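# Flip the corked bottle upside down on the mat

## Task

Invert the corked bottle so that whichever end faces up at the start ends up facing down, and leave it resting entirely on the mat with no other object on the mat. Nothing may be left tipped over. The reference image is called manual.

## Robot and tools

Robot: two arms, left_arm and right_arm, each with six joints and a parallel gripper. Nominal bases are mirrored about the scene origin; the calibrated bases are left_arm at (-0.005, +0.308, 0) m, quat_wxyz (+1.000, 0, 0, -0.027), and right_arm at (+0.014, -0.248, 0) m, quat_wxyz (+1.000, 0, 0, +0.013). A camera stand sits behind the arms. Loose objects may sometimes get a brief nudge from outside.

Frames: the scene frame has its origin at table-top height between the two nominal bases, +z up, +x pointing out over the table, and left_arm on the +y side (arm names do not match image left/right). Fixed cameras and the table use the scene frame. Each arm's end_effector_position (m), end_effector_quat_wxyz, velocities and its wrist camera pose are in that arm's own base frame, and may be off by a few centimetres. The gripper's fingers point along its +z axis and separate along its y axis; end_effector_position is the point between the pads, roughly 1 cm short of the fingertips.

Row layout: every command row is one flat list of 14 numbers, each in [-1, 1], covering both arms even if only one moves. First left_arm's 7, then right_arm's 7. Within an arm the order is: wrist roll, wrist yaw, shoulder, wrist pitch, elbow, waist, opening. The six joint numbers are offsets, not poses: they are measured from the Joint targets printed in the latest result, as they stood when the action (or move) began, never from the preceding row. Sending an offset again therefore moves the joint further. Scale: 1.0 equals 2.224 rad for waist, shoulder and elbow, and 8.485 rad for wrist pitch, wrist yaw and wrist roll. Waist, wrist pitch and wrist roll have inverted signs in everything you send and read. Stated ranges (arm's own signs): waist -2.618 to 3.054, shoulder 0.000 to 3.142, elbow 0.000 to 3.142, wrist pitch -1.571 to 1.571, wrist yaw -1.571 to 1.571, wrist roll -2.094 to 2.094; for inverted joints negate and swap the ends. An action pushing a joint more than 0.059 rad past its range is rejected for both arms; true limits can differ by up to 0.059 rad, and a clipped joint may report "joint sent to its limit". The opening number is absolute: +1 fully open, -1 closed. To keep a gripper unchanged, resend its current command; 0 means half open, not "no change".

Tools:
- execute_actions(actions, cameras): actions is a list of actions; each action is a list of up to 15 rows, one per 1/30 s step, and a short action repeats its final row to fill 15 steps. An empty actions list returns a state report with all cameras. cameras: list of names, ["all"], or []; an unknown name voids the call.
- move(target, speed, blend, opening_speed, grip_force, blocking, cameras): target is one 14-number row or a list of up to 15 rows, all offsets from the same starting Joint targets. Joints interpolate together, so the hand travels on a curve and does not avoid obstacles or the other arm. speed: rad/s for the joint with the most travel, 0.01 to 12.57, default 0.5, one value or one per target. blend: corner rounding in rad per target; 0 stops at each. opening_speed: rate of opening change per second on the -1..+1 scale, at least 0.2; use it when closing on fragile things. grip_force: newtons per pad, 10 to 50 (default full), one value or one per arm; it persists, and lower values close slowly. blocking=false returns after about 0.5 s while motion continues. Paths run at least 0.5 s and are cut off after 10 s.
- wait(seconds 0 to 10, cameras): lets time pass holding the last command.
- stop(cameras): brakes a running move.
- zoom_image(camera, region): camera is cam_high, cam_low, cam_left_wrist or cam_right_wrist; region [x0, y0, x1, y1] in pixels from the top-left, at most 504 by 504, on the newest image of that camera. Images are 672x504.
- show_instructions(): shows the reference image(s).
- finished_scene(scene): ends the current scene, given its number; irreversible.

Reading results: Joint positions (rad, plus finger-pad gap in m, 0.094 open) and Joint velocities follow the same joint order; velocities may say "within noise". Joint targets are what your next offsets count from. Joint torques are total drive output including gravity, with offsets and noise. grip_measured is the finger opening on the command scale; it tracks your command even through contact, so a squeeze only shows as a reading below the object width. grip_effort_nm is gripper motor effort (negative closing) and is not pad force. A move adds a "move:" line: done, off_target, moving, held or fault, and limits=held if steps were withheld. "joint command not followed" means the clearance check altered targets. Action results also list joint positions at some intermediate steps.

Cautions: joint speed is capped and targets can only lead measured angles by a limited amount, so large motions take several actions; finish incomplete motions explicitly. Approach slowly near contact: faster moves and targets deeper past the contact push harder. Never let the grippers touch or close on each other. Do not drop the held object or release it while moving, do not strike the table or heavy things, and keep everything on the table. Avoid long stretched holds or pushing against unreachable poses, which overheat motors (MOTOR HOT, then a fault that folds the arm). To end a push, command targets back past the current positions. Open well above grip_measured to release.

Each tool is called as a command line: name --argument value for each argument, lists and objects as JSON in quotes; but a table of rows of numbers goes row by row, as --pt "numbers of a row", without its own name.

Reference images:

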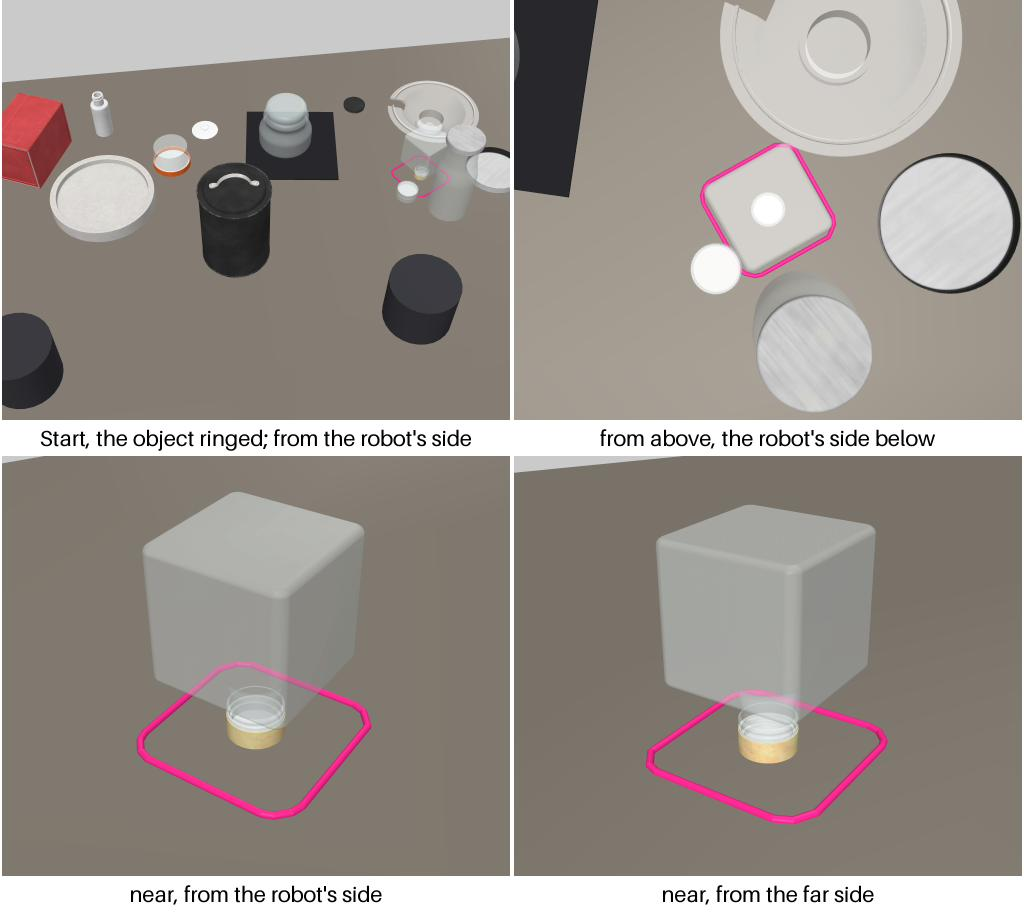

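## Session

execute_actions --actions '[]'

Scene clock: 0.00 s.
left_arm: end_effector_position=(+0.2442, -0.1279, +0.2858) grip_measured=+1.000 grip_effort_nm=n/a end_effector_quat_wxyz=(+0.422, +0.084, +0.870, -0.240) | right_arm: end_effector_position=(+0.2456, +0.0406, +0.2543) grip_measured=+1.000 grip_effort_nm=n/a end_effector_quat_wxyz=(+0.599, -0.021, +0.798, +0.058)
Joint names: [wrist roll, wrist yaw, shoulder, wrist pitch, elbow, waist]
Joint positions: left_arm=[0.267 0.24 0.815 0.78 1.02 0.33 0.094] | right_arm=[-0.103 0.114 0.404 0.452 0.576 -0.242 0.094]
Joint velocities: within noise
Joint torques (N m): no reading
Heat: left arm: 28 °C; right arm: 33 °C.
Joint targets: left_arm=[0.260 0.247 0.801 0.776 1.035 0.337] | right_arm=[-0.098 0.121 0.407 0.441 0.594 -0.249]
Tool commands: left_gripper/opening=+1.0 right_gripper/opening=+1.0

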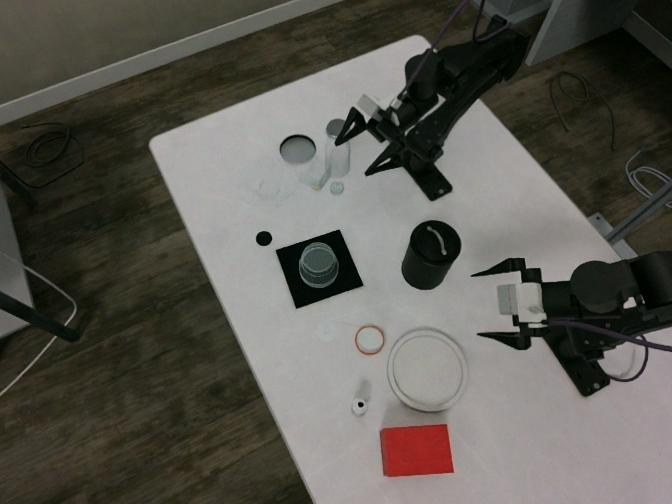

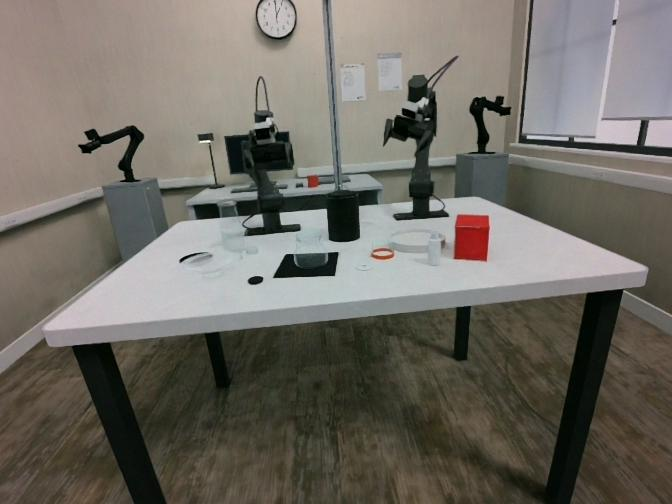

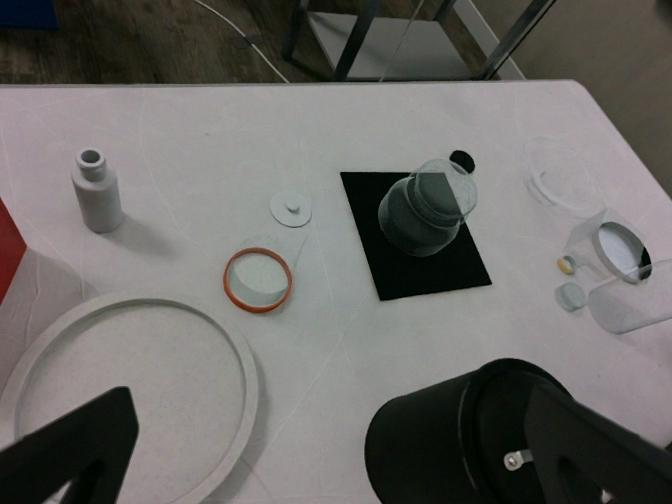

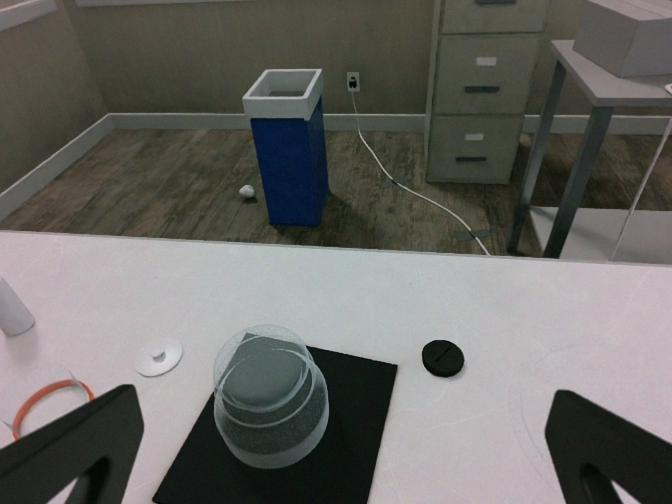

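move --target '[0,0,0,0,0,0,1,0.0115,-0.0143,0.324,0.1113,0.458,0.112,1]' --speed 1.0 --cameras '["cam_right_wrist","cam_high"]'

Scene clock: 53.43 s.
left_arm: end_effector_position=(+0.2442, -0.1279, +0.2858) grip_measured=+1.000 grip_effort_nm=0.02 end_effector_quat_wxyz=(+0.422, +0.084, +0.870, -0.240) | right_arm: end_effector_position=(+0.2563, +0.0041, +0.3169) grip_measured=+1.000 grip_effort_nm=0.00 end_effector_quat_wxyz=(+0.321, -0.001, +0.947, +0.003)
Joint names: [wrist roll, wrist yaw, shoulder, wrist pitch, elbow, waist]
Joint positions: left_arm=[0.267 0.24 0.815 0.78 1.02 0.33 0.094] | right_arm=[-0.011 0.002 1.131 1.356 1.57 -0.014 0.094]
Joint torques (N m): left_arm=[-0.04 0.06 -1.05 -1.97 7.95 0.06] | right_arm=[0.06 -0.07 -1.36 -0.99 7.68 0.58]
Heat: left arm: 30 °C; right arm: 38 °C.
Joint targets: left_arm=[0.260 0.247 0.801 0.776 1.035 0.337] | right_arm=[-0.001 0.000 1.128 1.385 1.612 0.000]
move: off_target (right_arm); right_arm: the elbow is farthest, 0.043 rad from its target
Images, in order (width x height): cam_high 672x504, cam_right_wrist 672x504.

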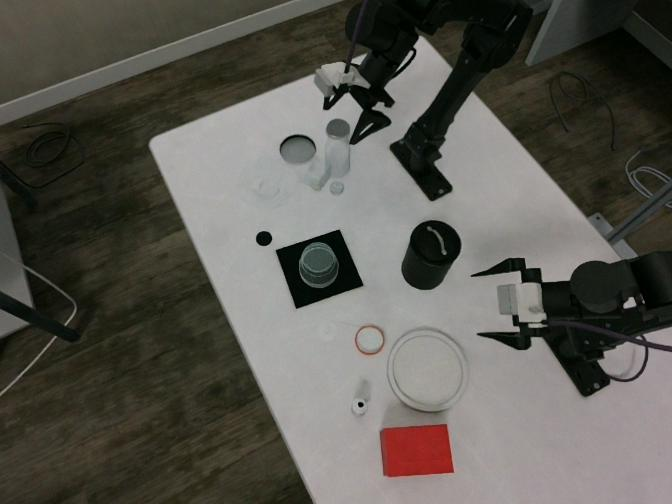

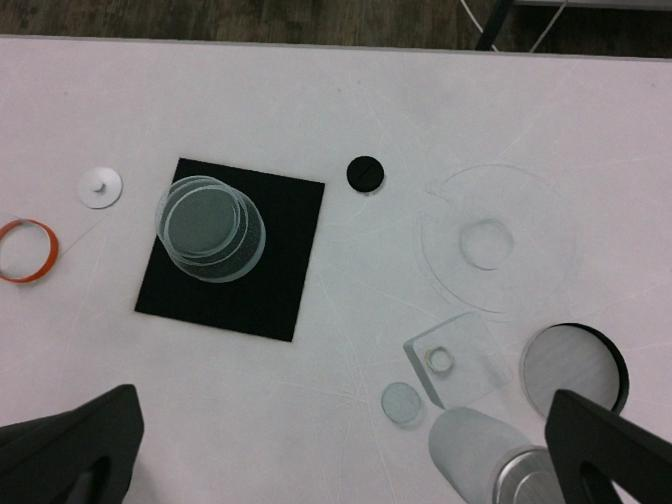

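move --target '[0,0,0,0,0,0,1,0,0,0.145,-0.0141,0.0917,0,1]' --speed 1.0 --cameras '["cam_right_wrist"]'

Scene clock: 65.93 s.
left_arm: end_effector_position=(+0.2442, -0.1279, +0.2858) grip_measured=+1.000 grip_effort_nm=0.02 end_effector_quat_wxyz=(+0.422, +0.084, +0.870, -0.240) | right_arm: end_effector_position=(+0.3430, +0.0048, +0.3015) grip_measured=+1.000 grip_effort_nm=0.00 end_effector_quat_wxyz=(+0.281, -0.001, +0.960, +0.001)
Joint names: [wrist roll, wrist yaw, shoulder, wrist pitch, elbow, waist]
Joint positions: left_arm=[0.267 0.24 0.815 0.78 1.02 0.33 0.094] | right_arm=[-0.011 0.005 1.467 1.309 1.775 -0.014 0.094]
Joint torques (N m): left_arm=[-0.03 0.07 -0.96 -1.96 8.02 0.1] | right_arm=[0.06 -0.07 -5.91 -1.57 7.87 0.62]
Heat: left arm: 30 °C; right arm: 37 °C.
Joint targets: left_arm=[0.260 0.247 0.801 0.776 1.035 0.337] | right_arm=[-0.001 0.000 1.450 1.266 1.816 0.000]
move: off_target (right_arm); right_arm: the wrist pitch is farthest, 0.044 rad from its target
Images, in order (width x height): cam_right_wrist 672x504.

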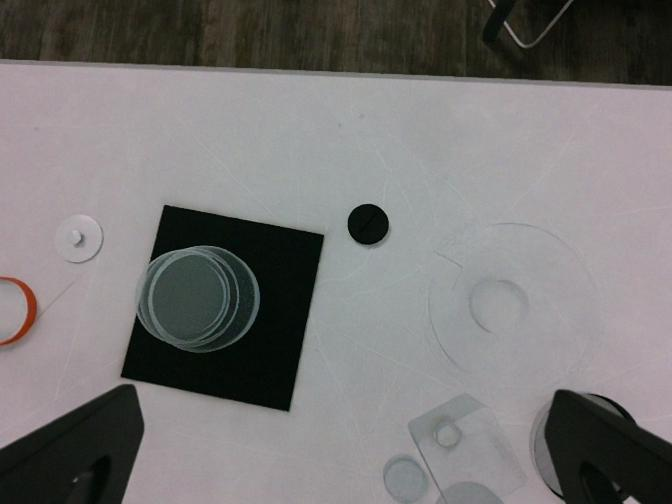

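zoom_image --camera "cam_right_wrist" --region '[110, 190, 330, 420]'

execute_actions --actions '[]' --cameras '["cam_high","cam_low","cam_left_wrist"]'

zoom_image --camera "cam_left_wrist" --region '[340, 120, 660, 340]'

zoom_image --camera "cam_low" --region '[170, 190, 390, 290]'

zoom_image --camera "cam_high" --region '[220, 100, 400, 320]'

Scaled by 2.191.

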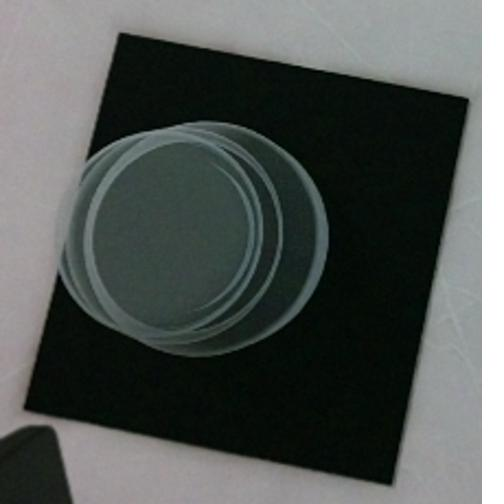

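Scene clock: 91.60 s.
left_arm: end_effector_position=(+0.2442, -0.1279, +0.2858) grip_measured=+1.000 grip_effort_nm=0.02 end_effector_quat_wxyz=(+0.422, +0.084, +0.870, -0.240) | right_arm: end_effector_position=(+0.3430, +0.0048, +0.3015) grip_measured=+1.000 grip_effort_nm=0.00 end_effector_quat_wxyz=(+0.281, -0.001, +0.960, +0.001)
Joint names: [wrist roll, wrist yaw, shoulder, wrist pitch, elbow, waist]
Joint positions: left_arm=[0.267 0.24 0.815 0.78 1.02 0.33 0.094] | right_arm=[-0.011 0.005 1.467 1.309 1.775 -0.014 0.094]
Joint velocities: within noise
Joint torques (N m): left_arm=[-0.03 0.07 -0.96 -1.96 7.87 0.03] | right_arm=[0.06 -0.07 -5.93 -1.57 7.84 0.61]
Heat: left arm: 31 °C; right arm: 38 °C.
Joint targets: left_arm=[0.260 0.247 0.801 0.776 1.035 0.337] | right_arm=[-0.001 0.000 1.450 1.266 1.816 0.000]
Tool commands: left_gripper/opening=+1.0 right_gripper/opening=+1.0
Images, in order (width x height): cam_high 672x504, cam_low 672x504, cam_left_wrist 672x504.

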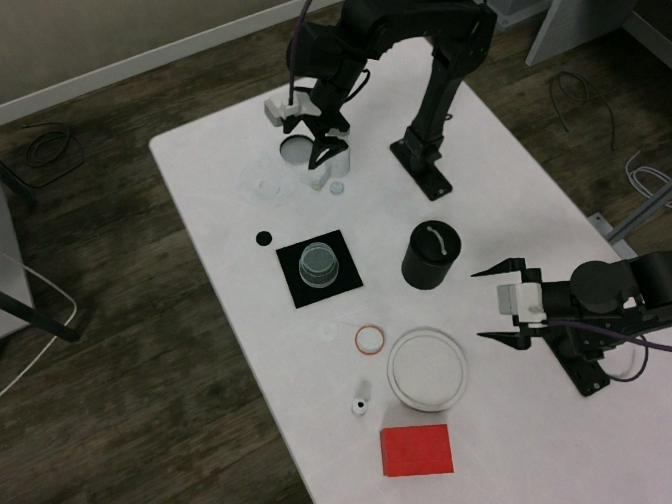

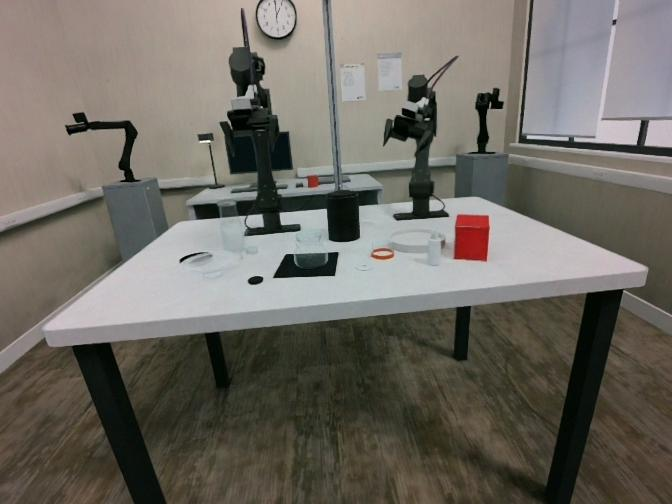

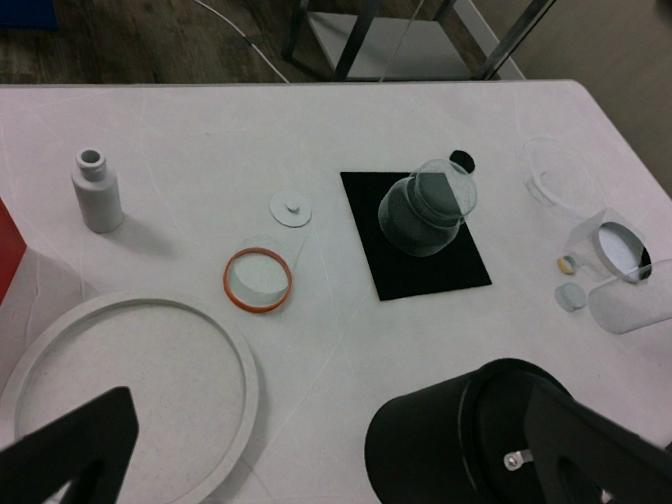

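Scaled by 1.575.

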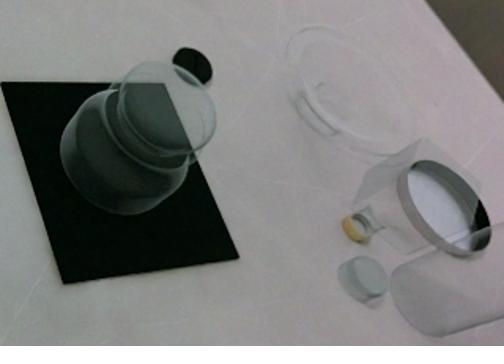

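Scaled by 2.291.

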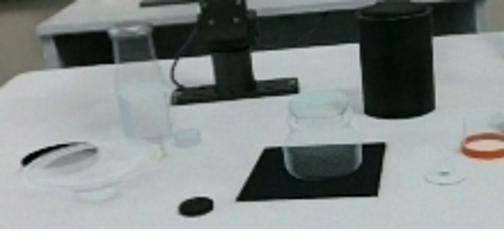

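Scaled by 2.291.

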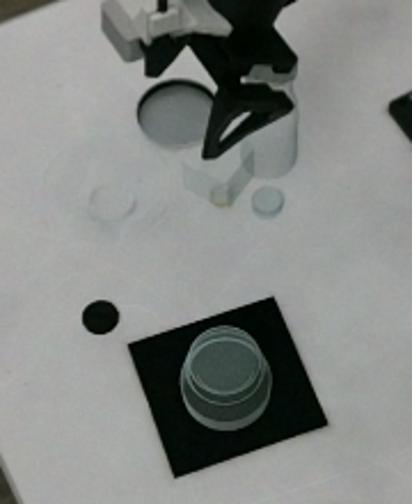

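move --target '[0,0,0,0,0,0,1,0,0,-0.019,-0.0863,-0.313,-0.1385,1]' --speed 1.0 --cameras '["cam_right_wrist","cam_left_wrist"]'

Scene clock: 118.57 s.
left_arm: end_effector_position=(+0.2442, -0.1279, +0.2858) grip_measured=+1.000 grip_effort_nm=0.02 end_effector_quat_wxyz=(+0.422, +0.084, +0.870, -0.240) | right_arm: end_effector_position=(+0.3736, +0.1194, +0.1610) grip_measured=+1.000 grip_effort_nm=0.00 end_effector_quat_wxyz=(+0.319, -0.144, +0.935, +0.046)
Joint names: [wrist roll, wrist yaw, shoulder, wrist pitch, elbow, waist]
Joint positions: left_arm=[0.267 0.24 0.815 0.78 1.02 0.33 0.094] | right_arm=[-0.002 0.01 1.449 0.59 1.125 -0.311 0.094]
Joint torques (N m): left_arm=[-0.03 0.08 -0.98 -1.97 7.95 -0.03] | right_arm=[0.05 -0.04 -9.05 -1.76 5.27 -0.32]
Heat: left arm: 31 °C; right arm: 39 °C.
Joint targets: left_arm=[0.260 0.247 0.801 0.776 1.035 0.337] | right_arm=[-0.001 0.000 1.408 0.534 1.120 -0.308]
move: off_target (right_arm); right_arm: the wrist pitch is farthest, 0.056 rad from its target
Images, in order (width x height): cam_left_wrist 672x504, cam_right_wrist 672x504.

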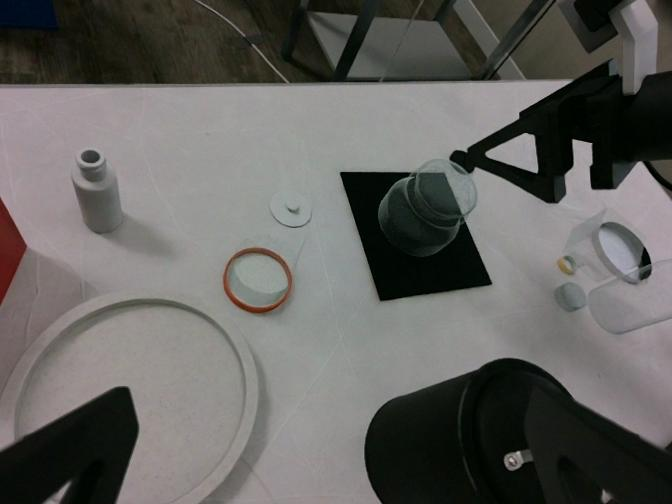

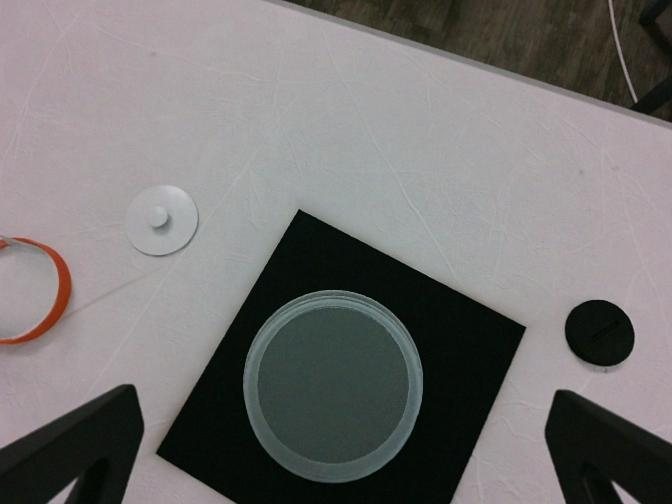

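move --target '[0,0,0,0,0,0,1,0,0,0.0364,-0.0537,-0.152,-0.0036,1]' --speed 0.5 --cameras '["cam_right_wrist","cam_left_wrist"]'

zoom_image --camera "cam_left_wrist" --region '[340, 120, 600, 300]'

Scene clock: 125.47 s.
left_arm: end_effector_position=(+0.2442, -0.1279, +0.2858) grip_measured=+1.000 grip_effort_nm=0.02 end_effector_quat_wxyz=(+0.422, +0.084, +0.870, -0.240) | right_arm: end_effector_position=(+0.3723, +0.1209, +0.0828) grip_measured=+1.000 grip_effort_nm=0.00 end_effector_quat_wxyz=(+0.353, -0.144, +0.923, +0.052)
Joint names: [wrist roll, wrist yaw, shoulder, wrist pitch, elbow, waist]
Joint positions: left_arm=[0.267 0.24 0.815 0.78 1.02 0.33 0.094] | right_arm=[-0.002 0.01 1.489 0.139 0.787 -0.316 0.094]
Joint torques (N m): left_arm=[-0.03 0.06 -0.96 -1.98 7.97 0.03] | right_arm=[0.04 -0.04 -5.5 -1.89 4.88 -0.58]
Heat: left arm: 31 °C; right arm: 38 °C.
Joint targets: left_arm=[0.260 0.247 0.801 0.776 1.035 0.337] | right_arm=[-0.001 0.000 1.489 0.078 0.782 -0.316]
move: off_target (right_arm); right_arm: the wrist pitch is farthest, 0.061 rad from its target
Images, in order (width x height): cam_left_wrist 672x504, cam_right_wrist 672x504.

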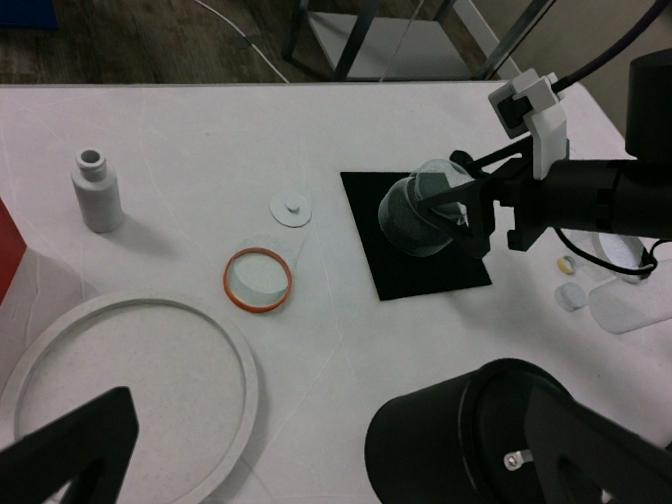

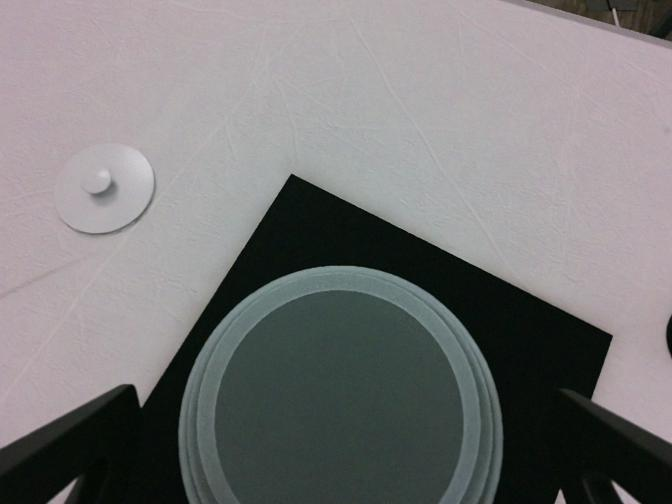

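Scaled by 1.938.

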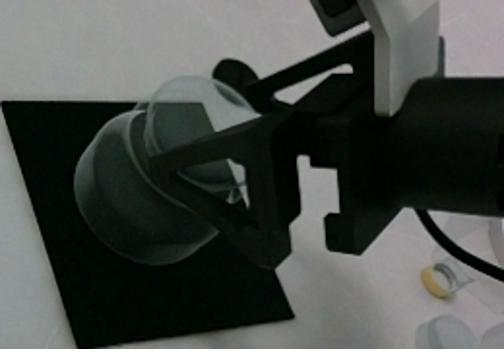

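move --pt "0 0 0 0 0 0 1 0 0 0.0157 0 0 0 1" --pt "0 0 0 0 0 0 1 0 0 0.0157 0 0 0 0.1" --speed 0.4 --grip_force 25 --cameras '["cam_right_wrist","cam_left_wrist"]'

Scene clock: 131.47 s.
left_arm: end_effector_position=(+0.2442, -0.1279, +0.2858) grip_measured=+1.000 grip_effort_nm=0.02 end_effector_quat_wxyz=(+0.422, +0.084, +0.870, -0.240) | right_arm: end_effector_position=(+0.3714, +0.1214, +0.0719) grip_measured=+0.687 grip_effort_nm=-0.51 end_effector_quat_wxyz=(+0.340, -0.147, +0.927, +0.052)
Joint names: [wrist roll, wrist yaw, shoulder, wrist pitch, elbow, waist]
Joint positions: left_arm=[0.267 0.24 0.815 0.78 1.02 0.33 0.094] | right_arm=[0 0.005 1.519 0.136 0.787 -0.316 0.079]
Joint torques (N m): left_arm=[-0.03 0.05 -0.99 -1.97 7.97 0.05] | right_arm=[0.05 -0.04 -5.42 -1.82 4.79 -0.57]
Heat: left arm: 31 °C; right arm: 37 °C.
Joint targets: left_arm=[0.260 0.247 0.801 0.776 1.035 0.337] | right_arm=[-0.001 0.000 1.524 0.078 0.782 -0.316]
grip_force (N): 25, 25
move: off_target (right_arm); target 2's new numbers were sent with right_arm's wrist pitch 0.058 rad from that target; right_arm: the wrist pitch is farthest, 0.058 rad from its target
Images, in order (width x height): cam_left_wrist 672x504, cam_right_wrist 672x504.

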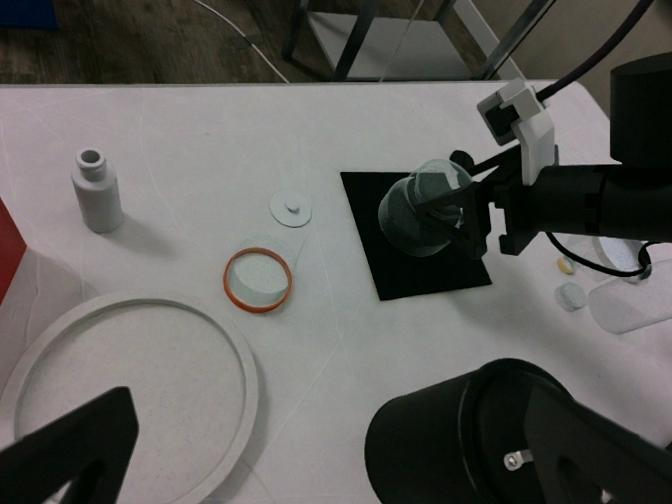

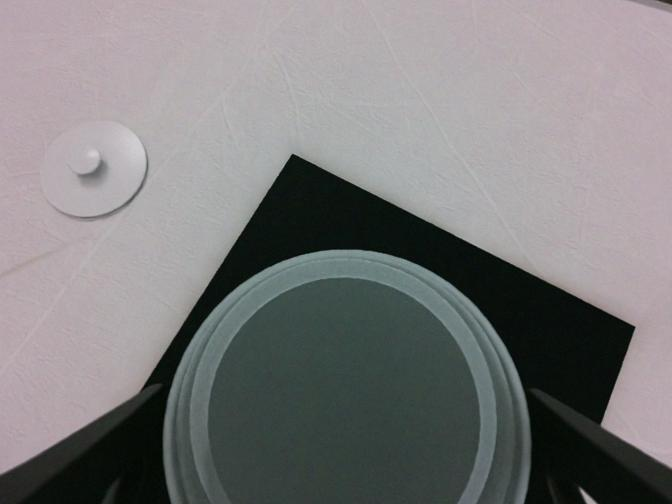

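move --pt "0 0 0 0 0 0 1 0 0 -0.0445 0.0258 0.0666 0 0.1" --pt "0 0 0 0 0 0 1 0 0 0.2073 0.0366 0.359 0.052 0.1" --speed 0.5 --blend '[0.05,0]' --cameras '["cam_right_wrist","cam_left_wrist","cam_low"]'

Scene clock: 144.77 s.
left_arm: end_effector_position=(+0.2442, -0.1279, +0.2858) grip_measured=+1.000 grip_effort_nm=0.02 end_effector_quat_wxyz=(+0.422, +0.084, +0.870, -0.240) | right_arm: end_effector_position=(+0.5166, +0.1039, +0.0943) grip_measured=+0.686 grip_effort_nm=-0.57 end_effector_quat_wxyz=(+0.320, -0.093, +0.942, +0.028)
Joint names: [wrist roll, wrist yaw, shoulder, wrist pitch, elbow, waist]
Joint positions: left_arm=[0.267 0.24 0.815 0.78 1.02 0.33 0.094] | right_arm=[0 0.008 2.004 0.417 1.504 -0.199 0.079]
Joint torques (N m): left_arm=[0 0.06 -0.96 -1.96 7.97 0.1] | right_arm=[0.05 -0.03 -12.16 -1.49 11.6 0.4]
Heat: left arm: 31 °C; right arm: 37 °C.
Joint targets: left_arm=[0.260 0.247 0.801 0.776 1.035 0.337] | right_arm=[-0.001 0.000 1.985 0.388 1.580 -0.200]
grip_force (N): 25, 25
move: off_target (right_arm); right_arm: the elbow is farthest, 0.077 rad from its target
Images, in order (width x height): cam_low 672x504, cam_left_wrist 672x504, cam_right_wrist 672x504.

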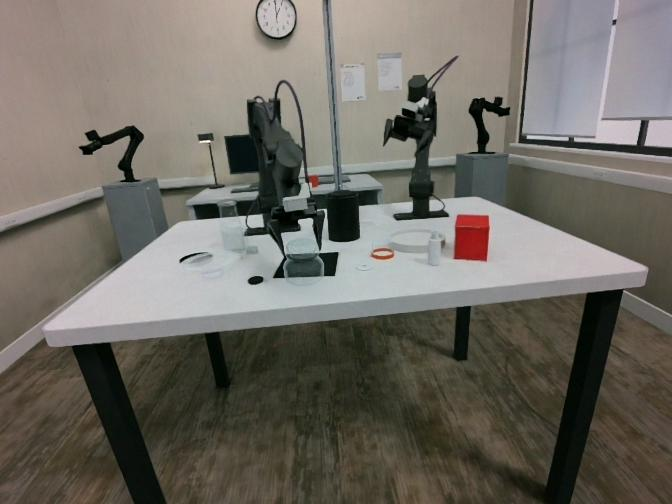

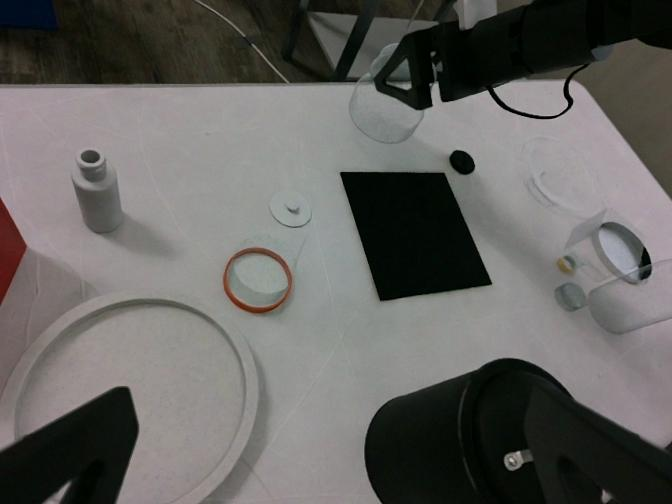

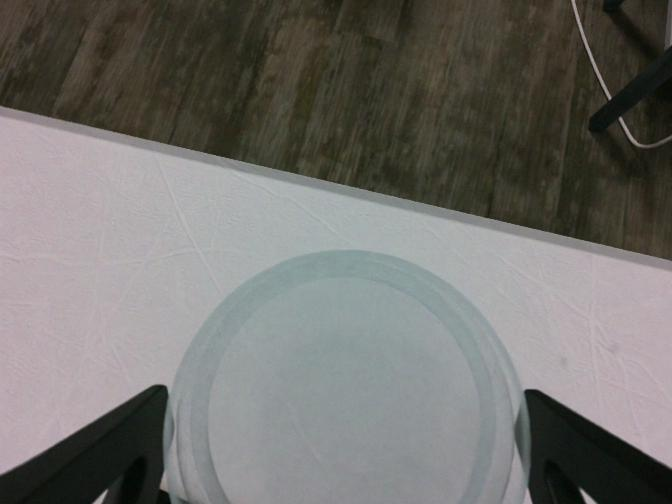

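move --target '[0,0,0,0,0,0,1,0,0,0.0234,-0.0181,-0.0225,0,0.1]' --speed 0.2 --cameras '["cam_low","cam_left_wrist"]'

zoom_image --camera "cam_low" --region '[230, 200, 370, 300]'

Scene clock: 149.93 s.
left_arm: end_effector_position=(+0.2442, -0.1279, +0.2858) grip_measured=+1.000 grip_effort_nm=0.02 end_effector_quat_wxyz=(+0.422, +0.084, +0.870, -0.240) | right_arm: end_effector_position=(+0.5221, +0.1117, +0.0758) grip_measured=+0.686 grip_effort_nm=-0.57 end_effector_quat_wxyz=(+0.317, -0.099, +0.943, +0.030)
Joint names: [wrist roll, wrist yaw, shoulder, wrist pitch, elbow, waist]
Joint positions: left_arm=[0.267 0.24 0.815 0.78 1.02 0.33 0.094] | right_arm=[0 0.008 2.053 0.374 1.504 -0.212 0.079]
Joint torques (N m): left_arm=[-0.03 0.05 -0.96 -1.97 7.95 0.1] | right_arm=[0.04 -0.02 -12.27 -2.51 7.47 0.46]
Heat: left arm: 31 °C; right arm: 37 °C.
Joint targets: left_arm=[0.260 0.247 0.801 0.776 1.035 0.337] | right_arm=[-0.001 0.000 2.037 0.235 1.530 -0.200]
grip_force (N): 25, 25
move: off_target (right_arm); right_arm: the wrist pitch is farthest, 0.139 rad from its target
Images, in order (width x height): cam_low 672x504, cam_left_wrist 672x504.

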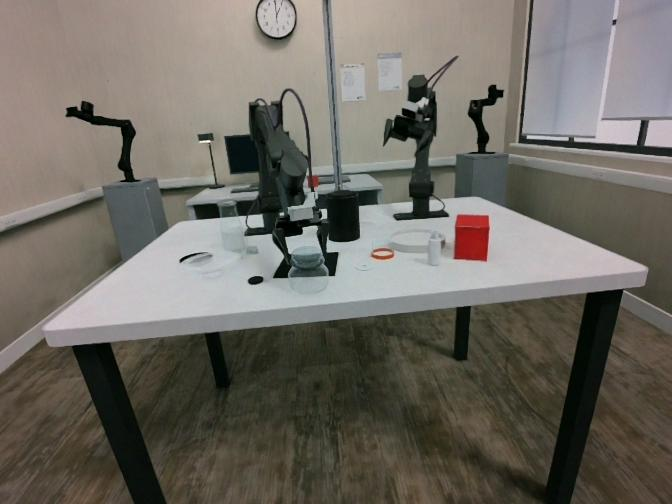

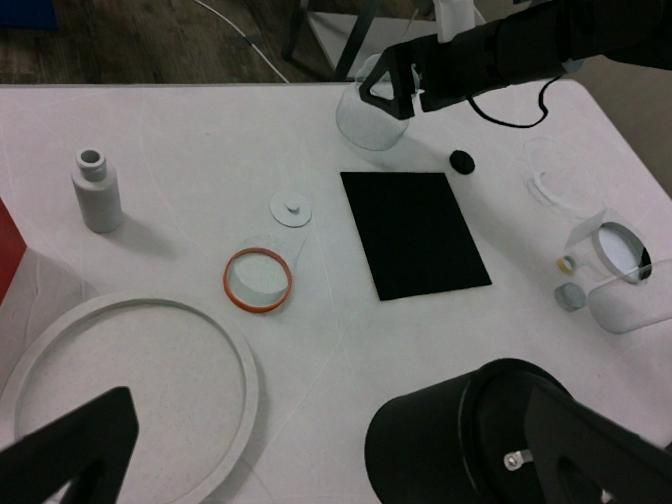

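Scaled by 3.600.

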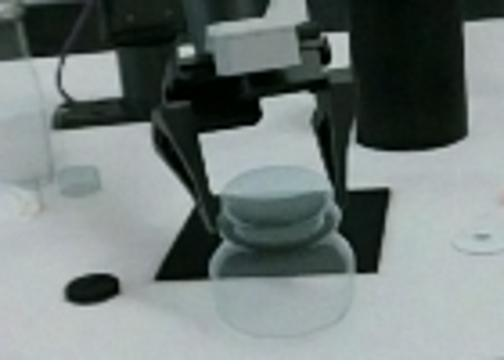

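move --pt "0 0 0 0 0 0 1 0 0 -0.006 -0.008 0 0 0.1" --pt "0 0 0 0 0 0 1 0 0 -0.006 -0.008 0 0 0.9" --speed 0.2 --opening_speed 0.4 --cameras '["cam_low","cam_right_wrist"]'

zoom_image --camera "cam_low" --region '[230, 200, 370, 300]'

Scene clock: 158.50 s.
left_arm: end_effector_position=(+0.2442, -0.1279, +0.2858) grip_measured=+1.000 grip_effort_nm=0.02 end_effector_quat_wxyz=(+0.422, +0.084, +0.870, -0.240) | right_arm: end_effector_position=(+0.5489, +0.1174, +0.1007) grip_measured=+0.897 grip_effort_nm=0.13 end_effector_quat_wxyz=(+0.385, -0.096, +0.917, +0.037)
Joint names: [wrist roll, wrist yaw, shoulder, wrist pitch, elbow, waist]
Joint positions: left_arm=[0.267 0.24 0.815 0.78 1.02 0.33 0.094] | right_arm=[0 0.008 2.052 0.228 1.504 -0.212 0.089]
Joint torques (N m): left_arm=[-0.04 0.06 -0.99 -1.96 7.92 0.03] | right_arm=[0.04 -0.03 -13.56 -1.95 7.64 0.5]
Heat: left arm: 31 °C; right arm: 36 °C.
Joint targets: left_arm=[0.260 0.247 0.801 0.776 1.035 0.337] | right_arm=[-0.001 0.000 2.024 0.167 1.530 -0.200]
grip_force (N): 25, 25
move: off_target (right_arm); target 2's new numbers were sent with right_arm's wrist pitch 0.147 rad from that target; right_arm: the wrist pitch is farthest, 0.061 rad from its target
Images, in order (width x height): cam_low 672x504, cam_right_wrist 672x504.

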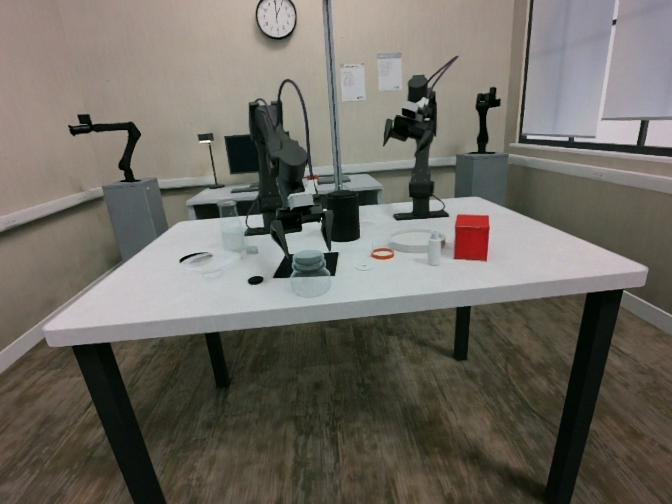

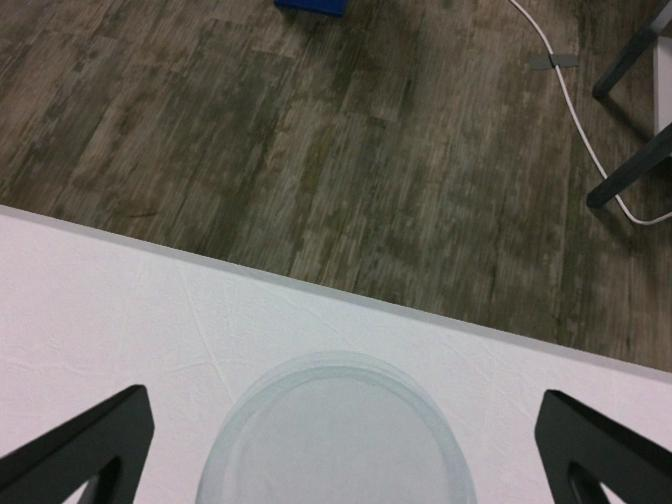

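Scaled by 3.600.

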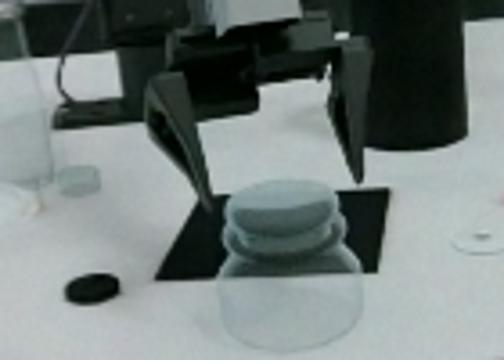

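move --pt "0 0 0 0 0 0 1 0 0 -0.18 0 0 0 1" --pt "0 0 0 0 0 0 1 0.0998 0 -0.2145 0.1477 -0.0135 0.2563 1" --speed 1.0 --blend '[0.1,0]' --cameras '["cam_right_wrist","cam_high"]'

zoom_image --camera "cam_high" --region '[240, 60, 460, 260]'

Scene clock: 187.83 s.
left_arm: end_effector_position=(+0.2442, -0.1279, +0.2858) grip_measured=+1.000 grip_effort_nm=0.02 end_effector_quat_wxyz=(+0.422, +0.084, +0.870, -0.240) | right_arm: end_effector_position=(+0.2758, -0.1058, +0.1736) grip_measured=+0.998 grip_effort_nm=0.12 end_effector_quat_wxyz=(+0.034, -0.233, +0.971, -0.029)
Joint names: [wrist roll, wrist yaw, shoulder, wrist pitch, elbow, waist]
Joint positions: left_arm=[0.267 0.24 0.815 0.78 1.02 0.33 0.094] | right_arm=[0.834 0.01 1.587 1.403 1.508 0.364 0.094]
Joint torques (N m): left_arm=[-0.02 0.05 -0.96 -1.97 7.9 0.08] | right_arm=[0.06 -0.03 -9.32 -0.4 4.21 0.27]
Heat: left arm: 32 °C; right arm: 35 °C.
Joint targets: left_arm=[0.260 0.247 0.801 0.776 1.035 0.337] | right_arm=[0.846 0.000 1.547 1.420 1.500 0.370]
grip_force (N): 25, 25
move: off_target (right_arm); right_arm: the shoulder is farthest, 0.040 rad from its target
Images, in order (width x height): cam_high 672x504, cam_right_wrist 672x504.

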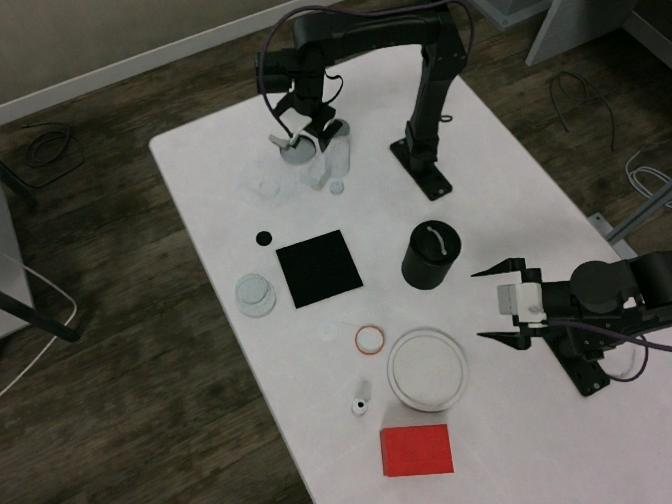

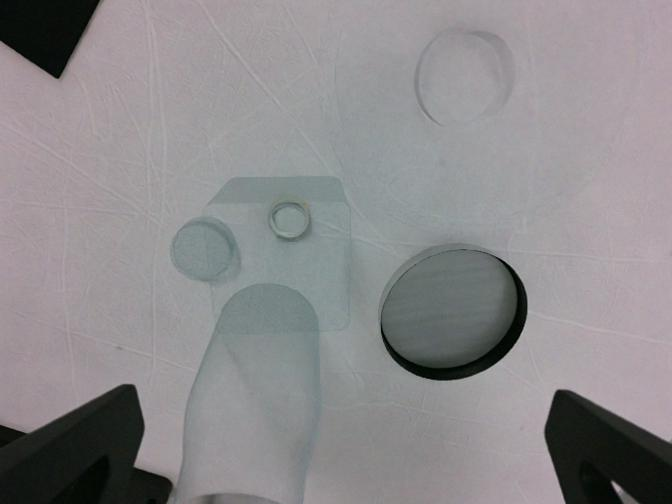

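Scaled by 2.291.

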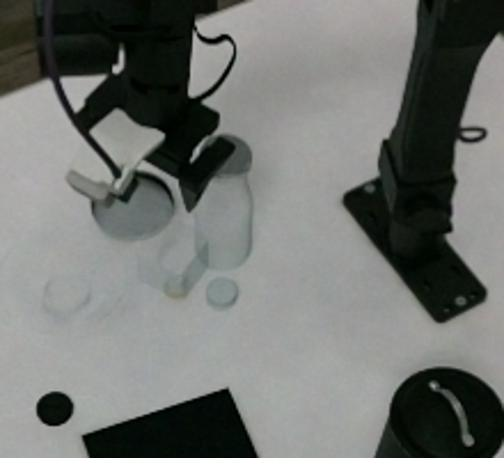

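move --pt "0 0 0 0 0 0 1 -0.0028 0 0.0045 -0.0018 -0.0405 -0.0135 1" --pt "0 0 0 0 0 0 1 -0.0028 0 0.0164 -0.0245 -0.11 -0.0135 1" --speed '[0.6,0.4]' --cameras '["cam_right_wrist","cam_high","cam_low"]'

zoom_image --camera "cam_high" --region '[260, 80, 380, 220]'

zoom_image --camera "cam_low" --region '[180, 170, 320, 290]'

Scene clock: 215.27 s.
left_arm: end_effector_position=(+0.2442, -0.1279, +0.2858) grip_measured=+1.000 grip_effort_nm=0.02 end_effector_quat_wxyz=(+0.422, +0.084, +0.870, -0.240) | right_arm: end_effector_position=(+0.2613, -0.0930, +0.1109) grip_measured=+0.998 grip_effort_nm=0.12 end_effector_quat_wxyz=(+0.001, -0.239, +0.971, -0.006)
Joint names: [wrist roll, wrist yaw, shoulder, wrist pitch, elbow, waist]
Joint positions: left_arm=[0.267 0.24 0.815 0.78 1.02 0.33 0.094] | right_arm=[0.822 0.01 1.587 1.239 1.263 0.339 0.094]
Joint torques (N m): left_arm=[-0.05 0.05 -1.01 -1.99 7.92 0.13] | right_arm=[-0.06 -0.03 -6.17 -0.64 4.31 -0.46]
Heat: left arm: 32 °C; right arm: 34 °C.
Joint targets: left_arm=[0.260 0.247 0.801 0.776 1.035 0.337] | right_arm=[0.822 0.000 1.583 1.212 1.256 0.340]
grip_force (N): 25, 25
move: done
Images, in order (width x height): cam_high 672x504, cam_low 672x504, cam_right_wrist 672x504.

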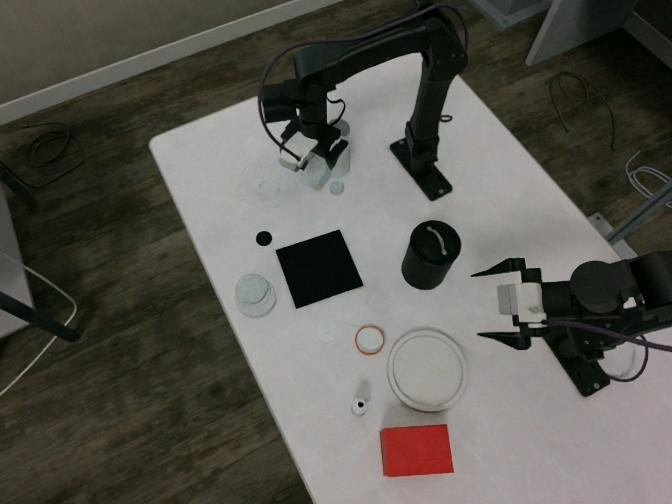

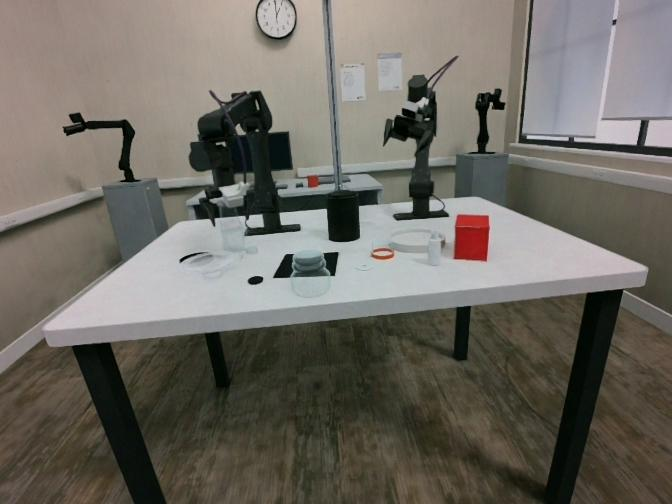

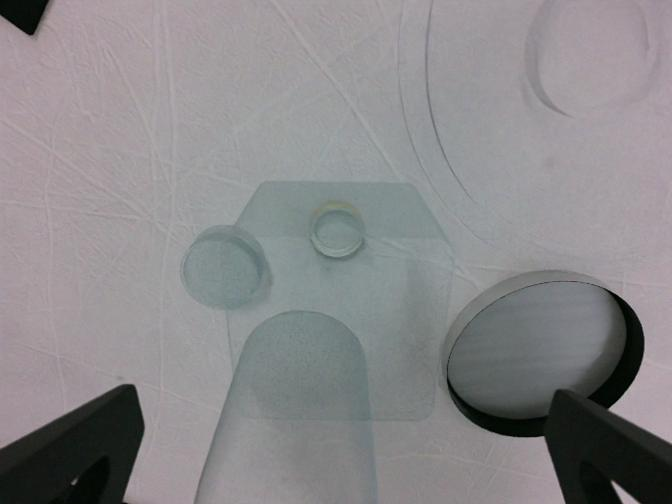

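Scaled by 3.600.

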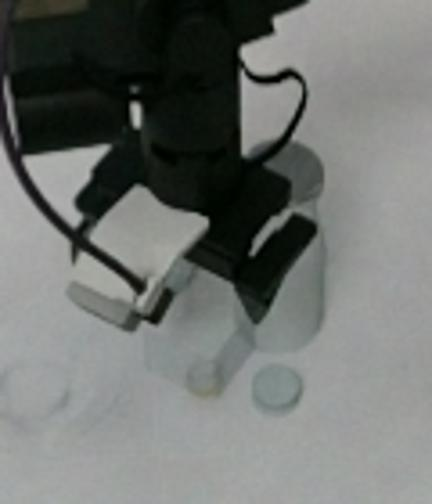

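Scaled by 3.600.

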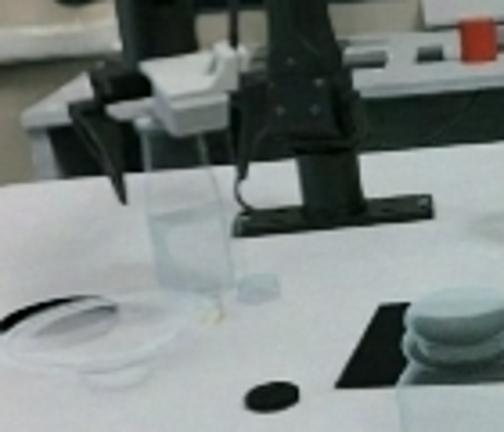

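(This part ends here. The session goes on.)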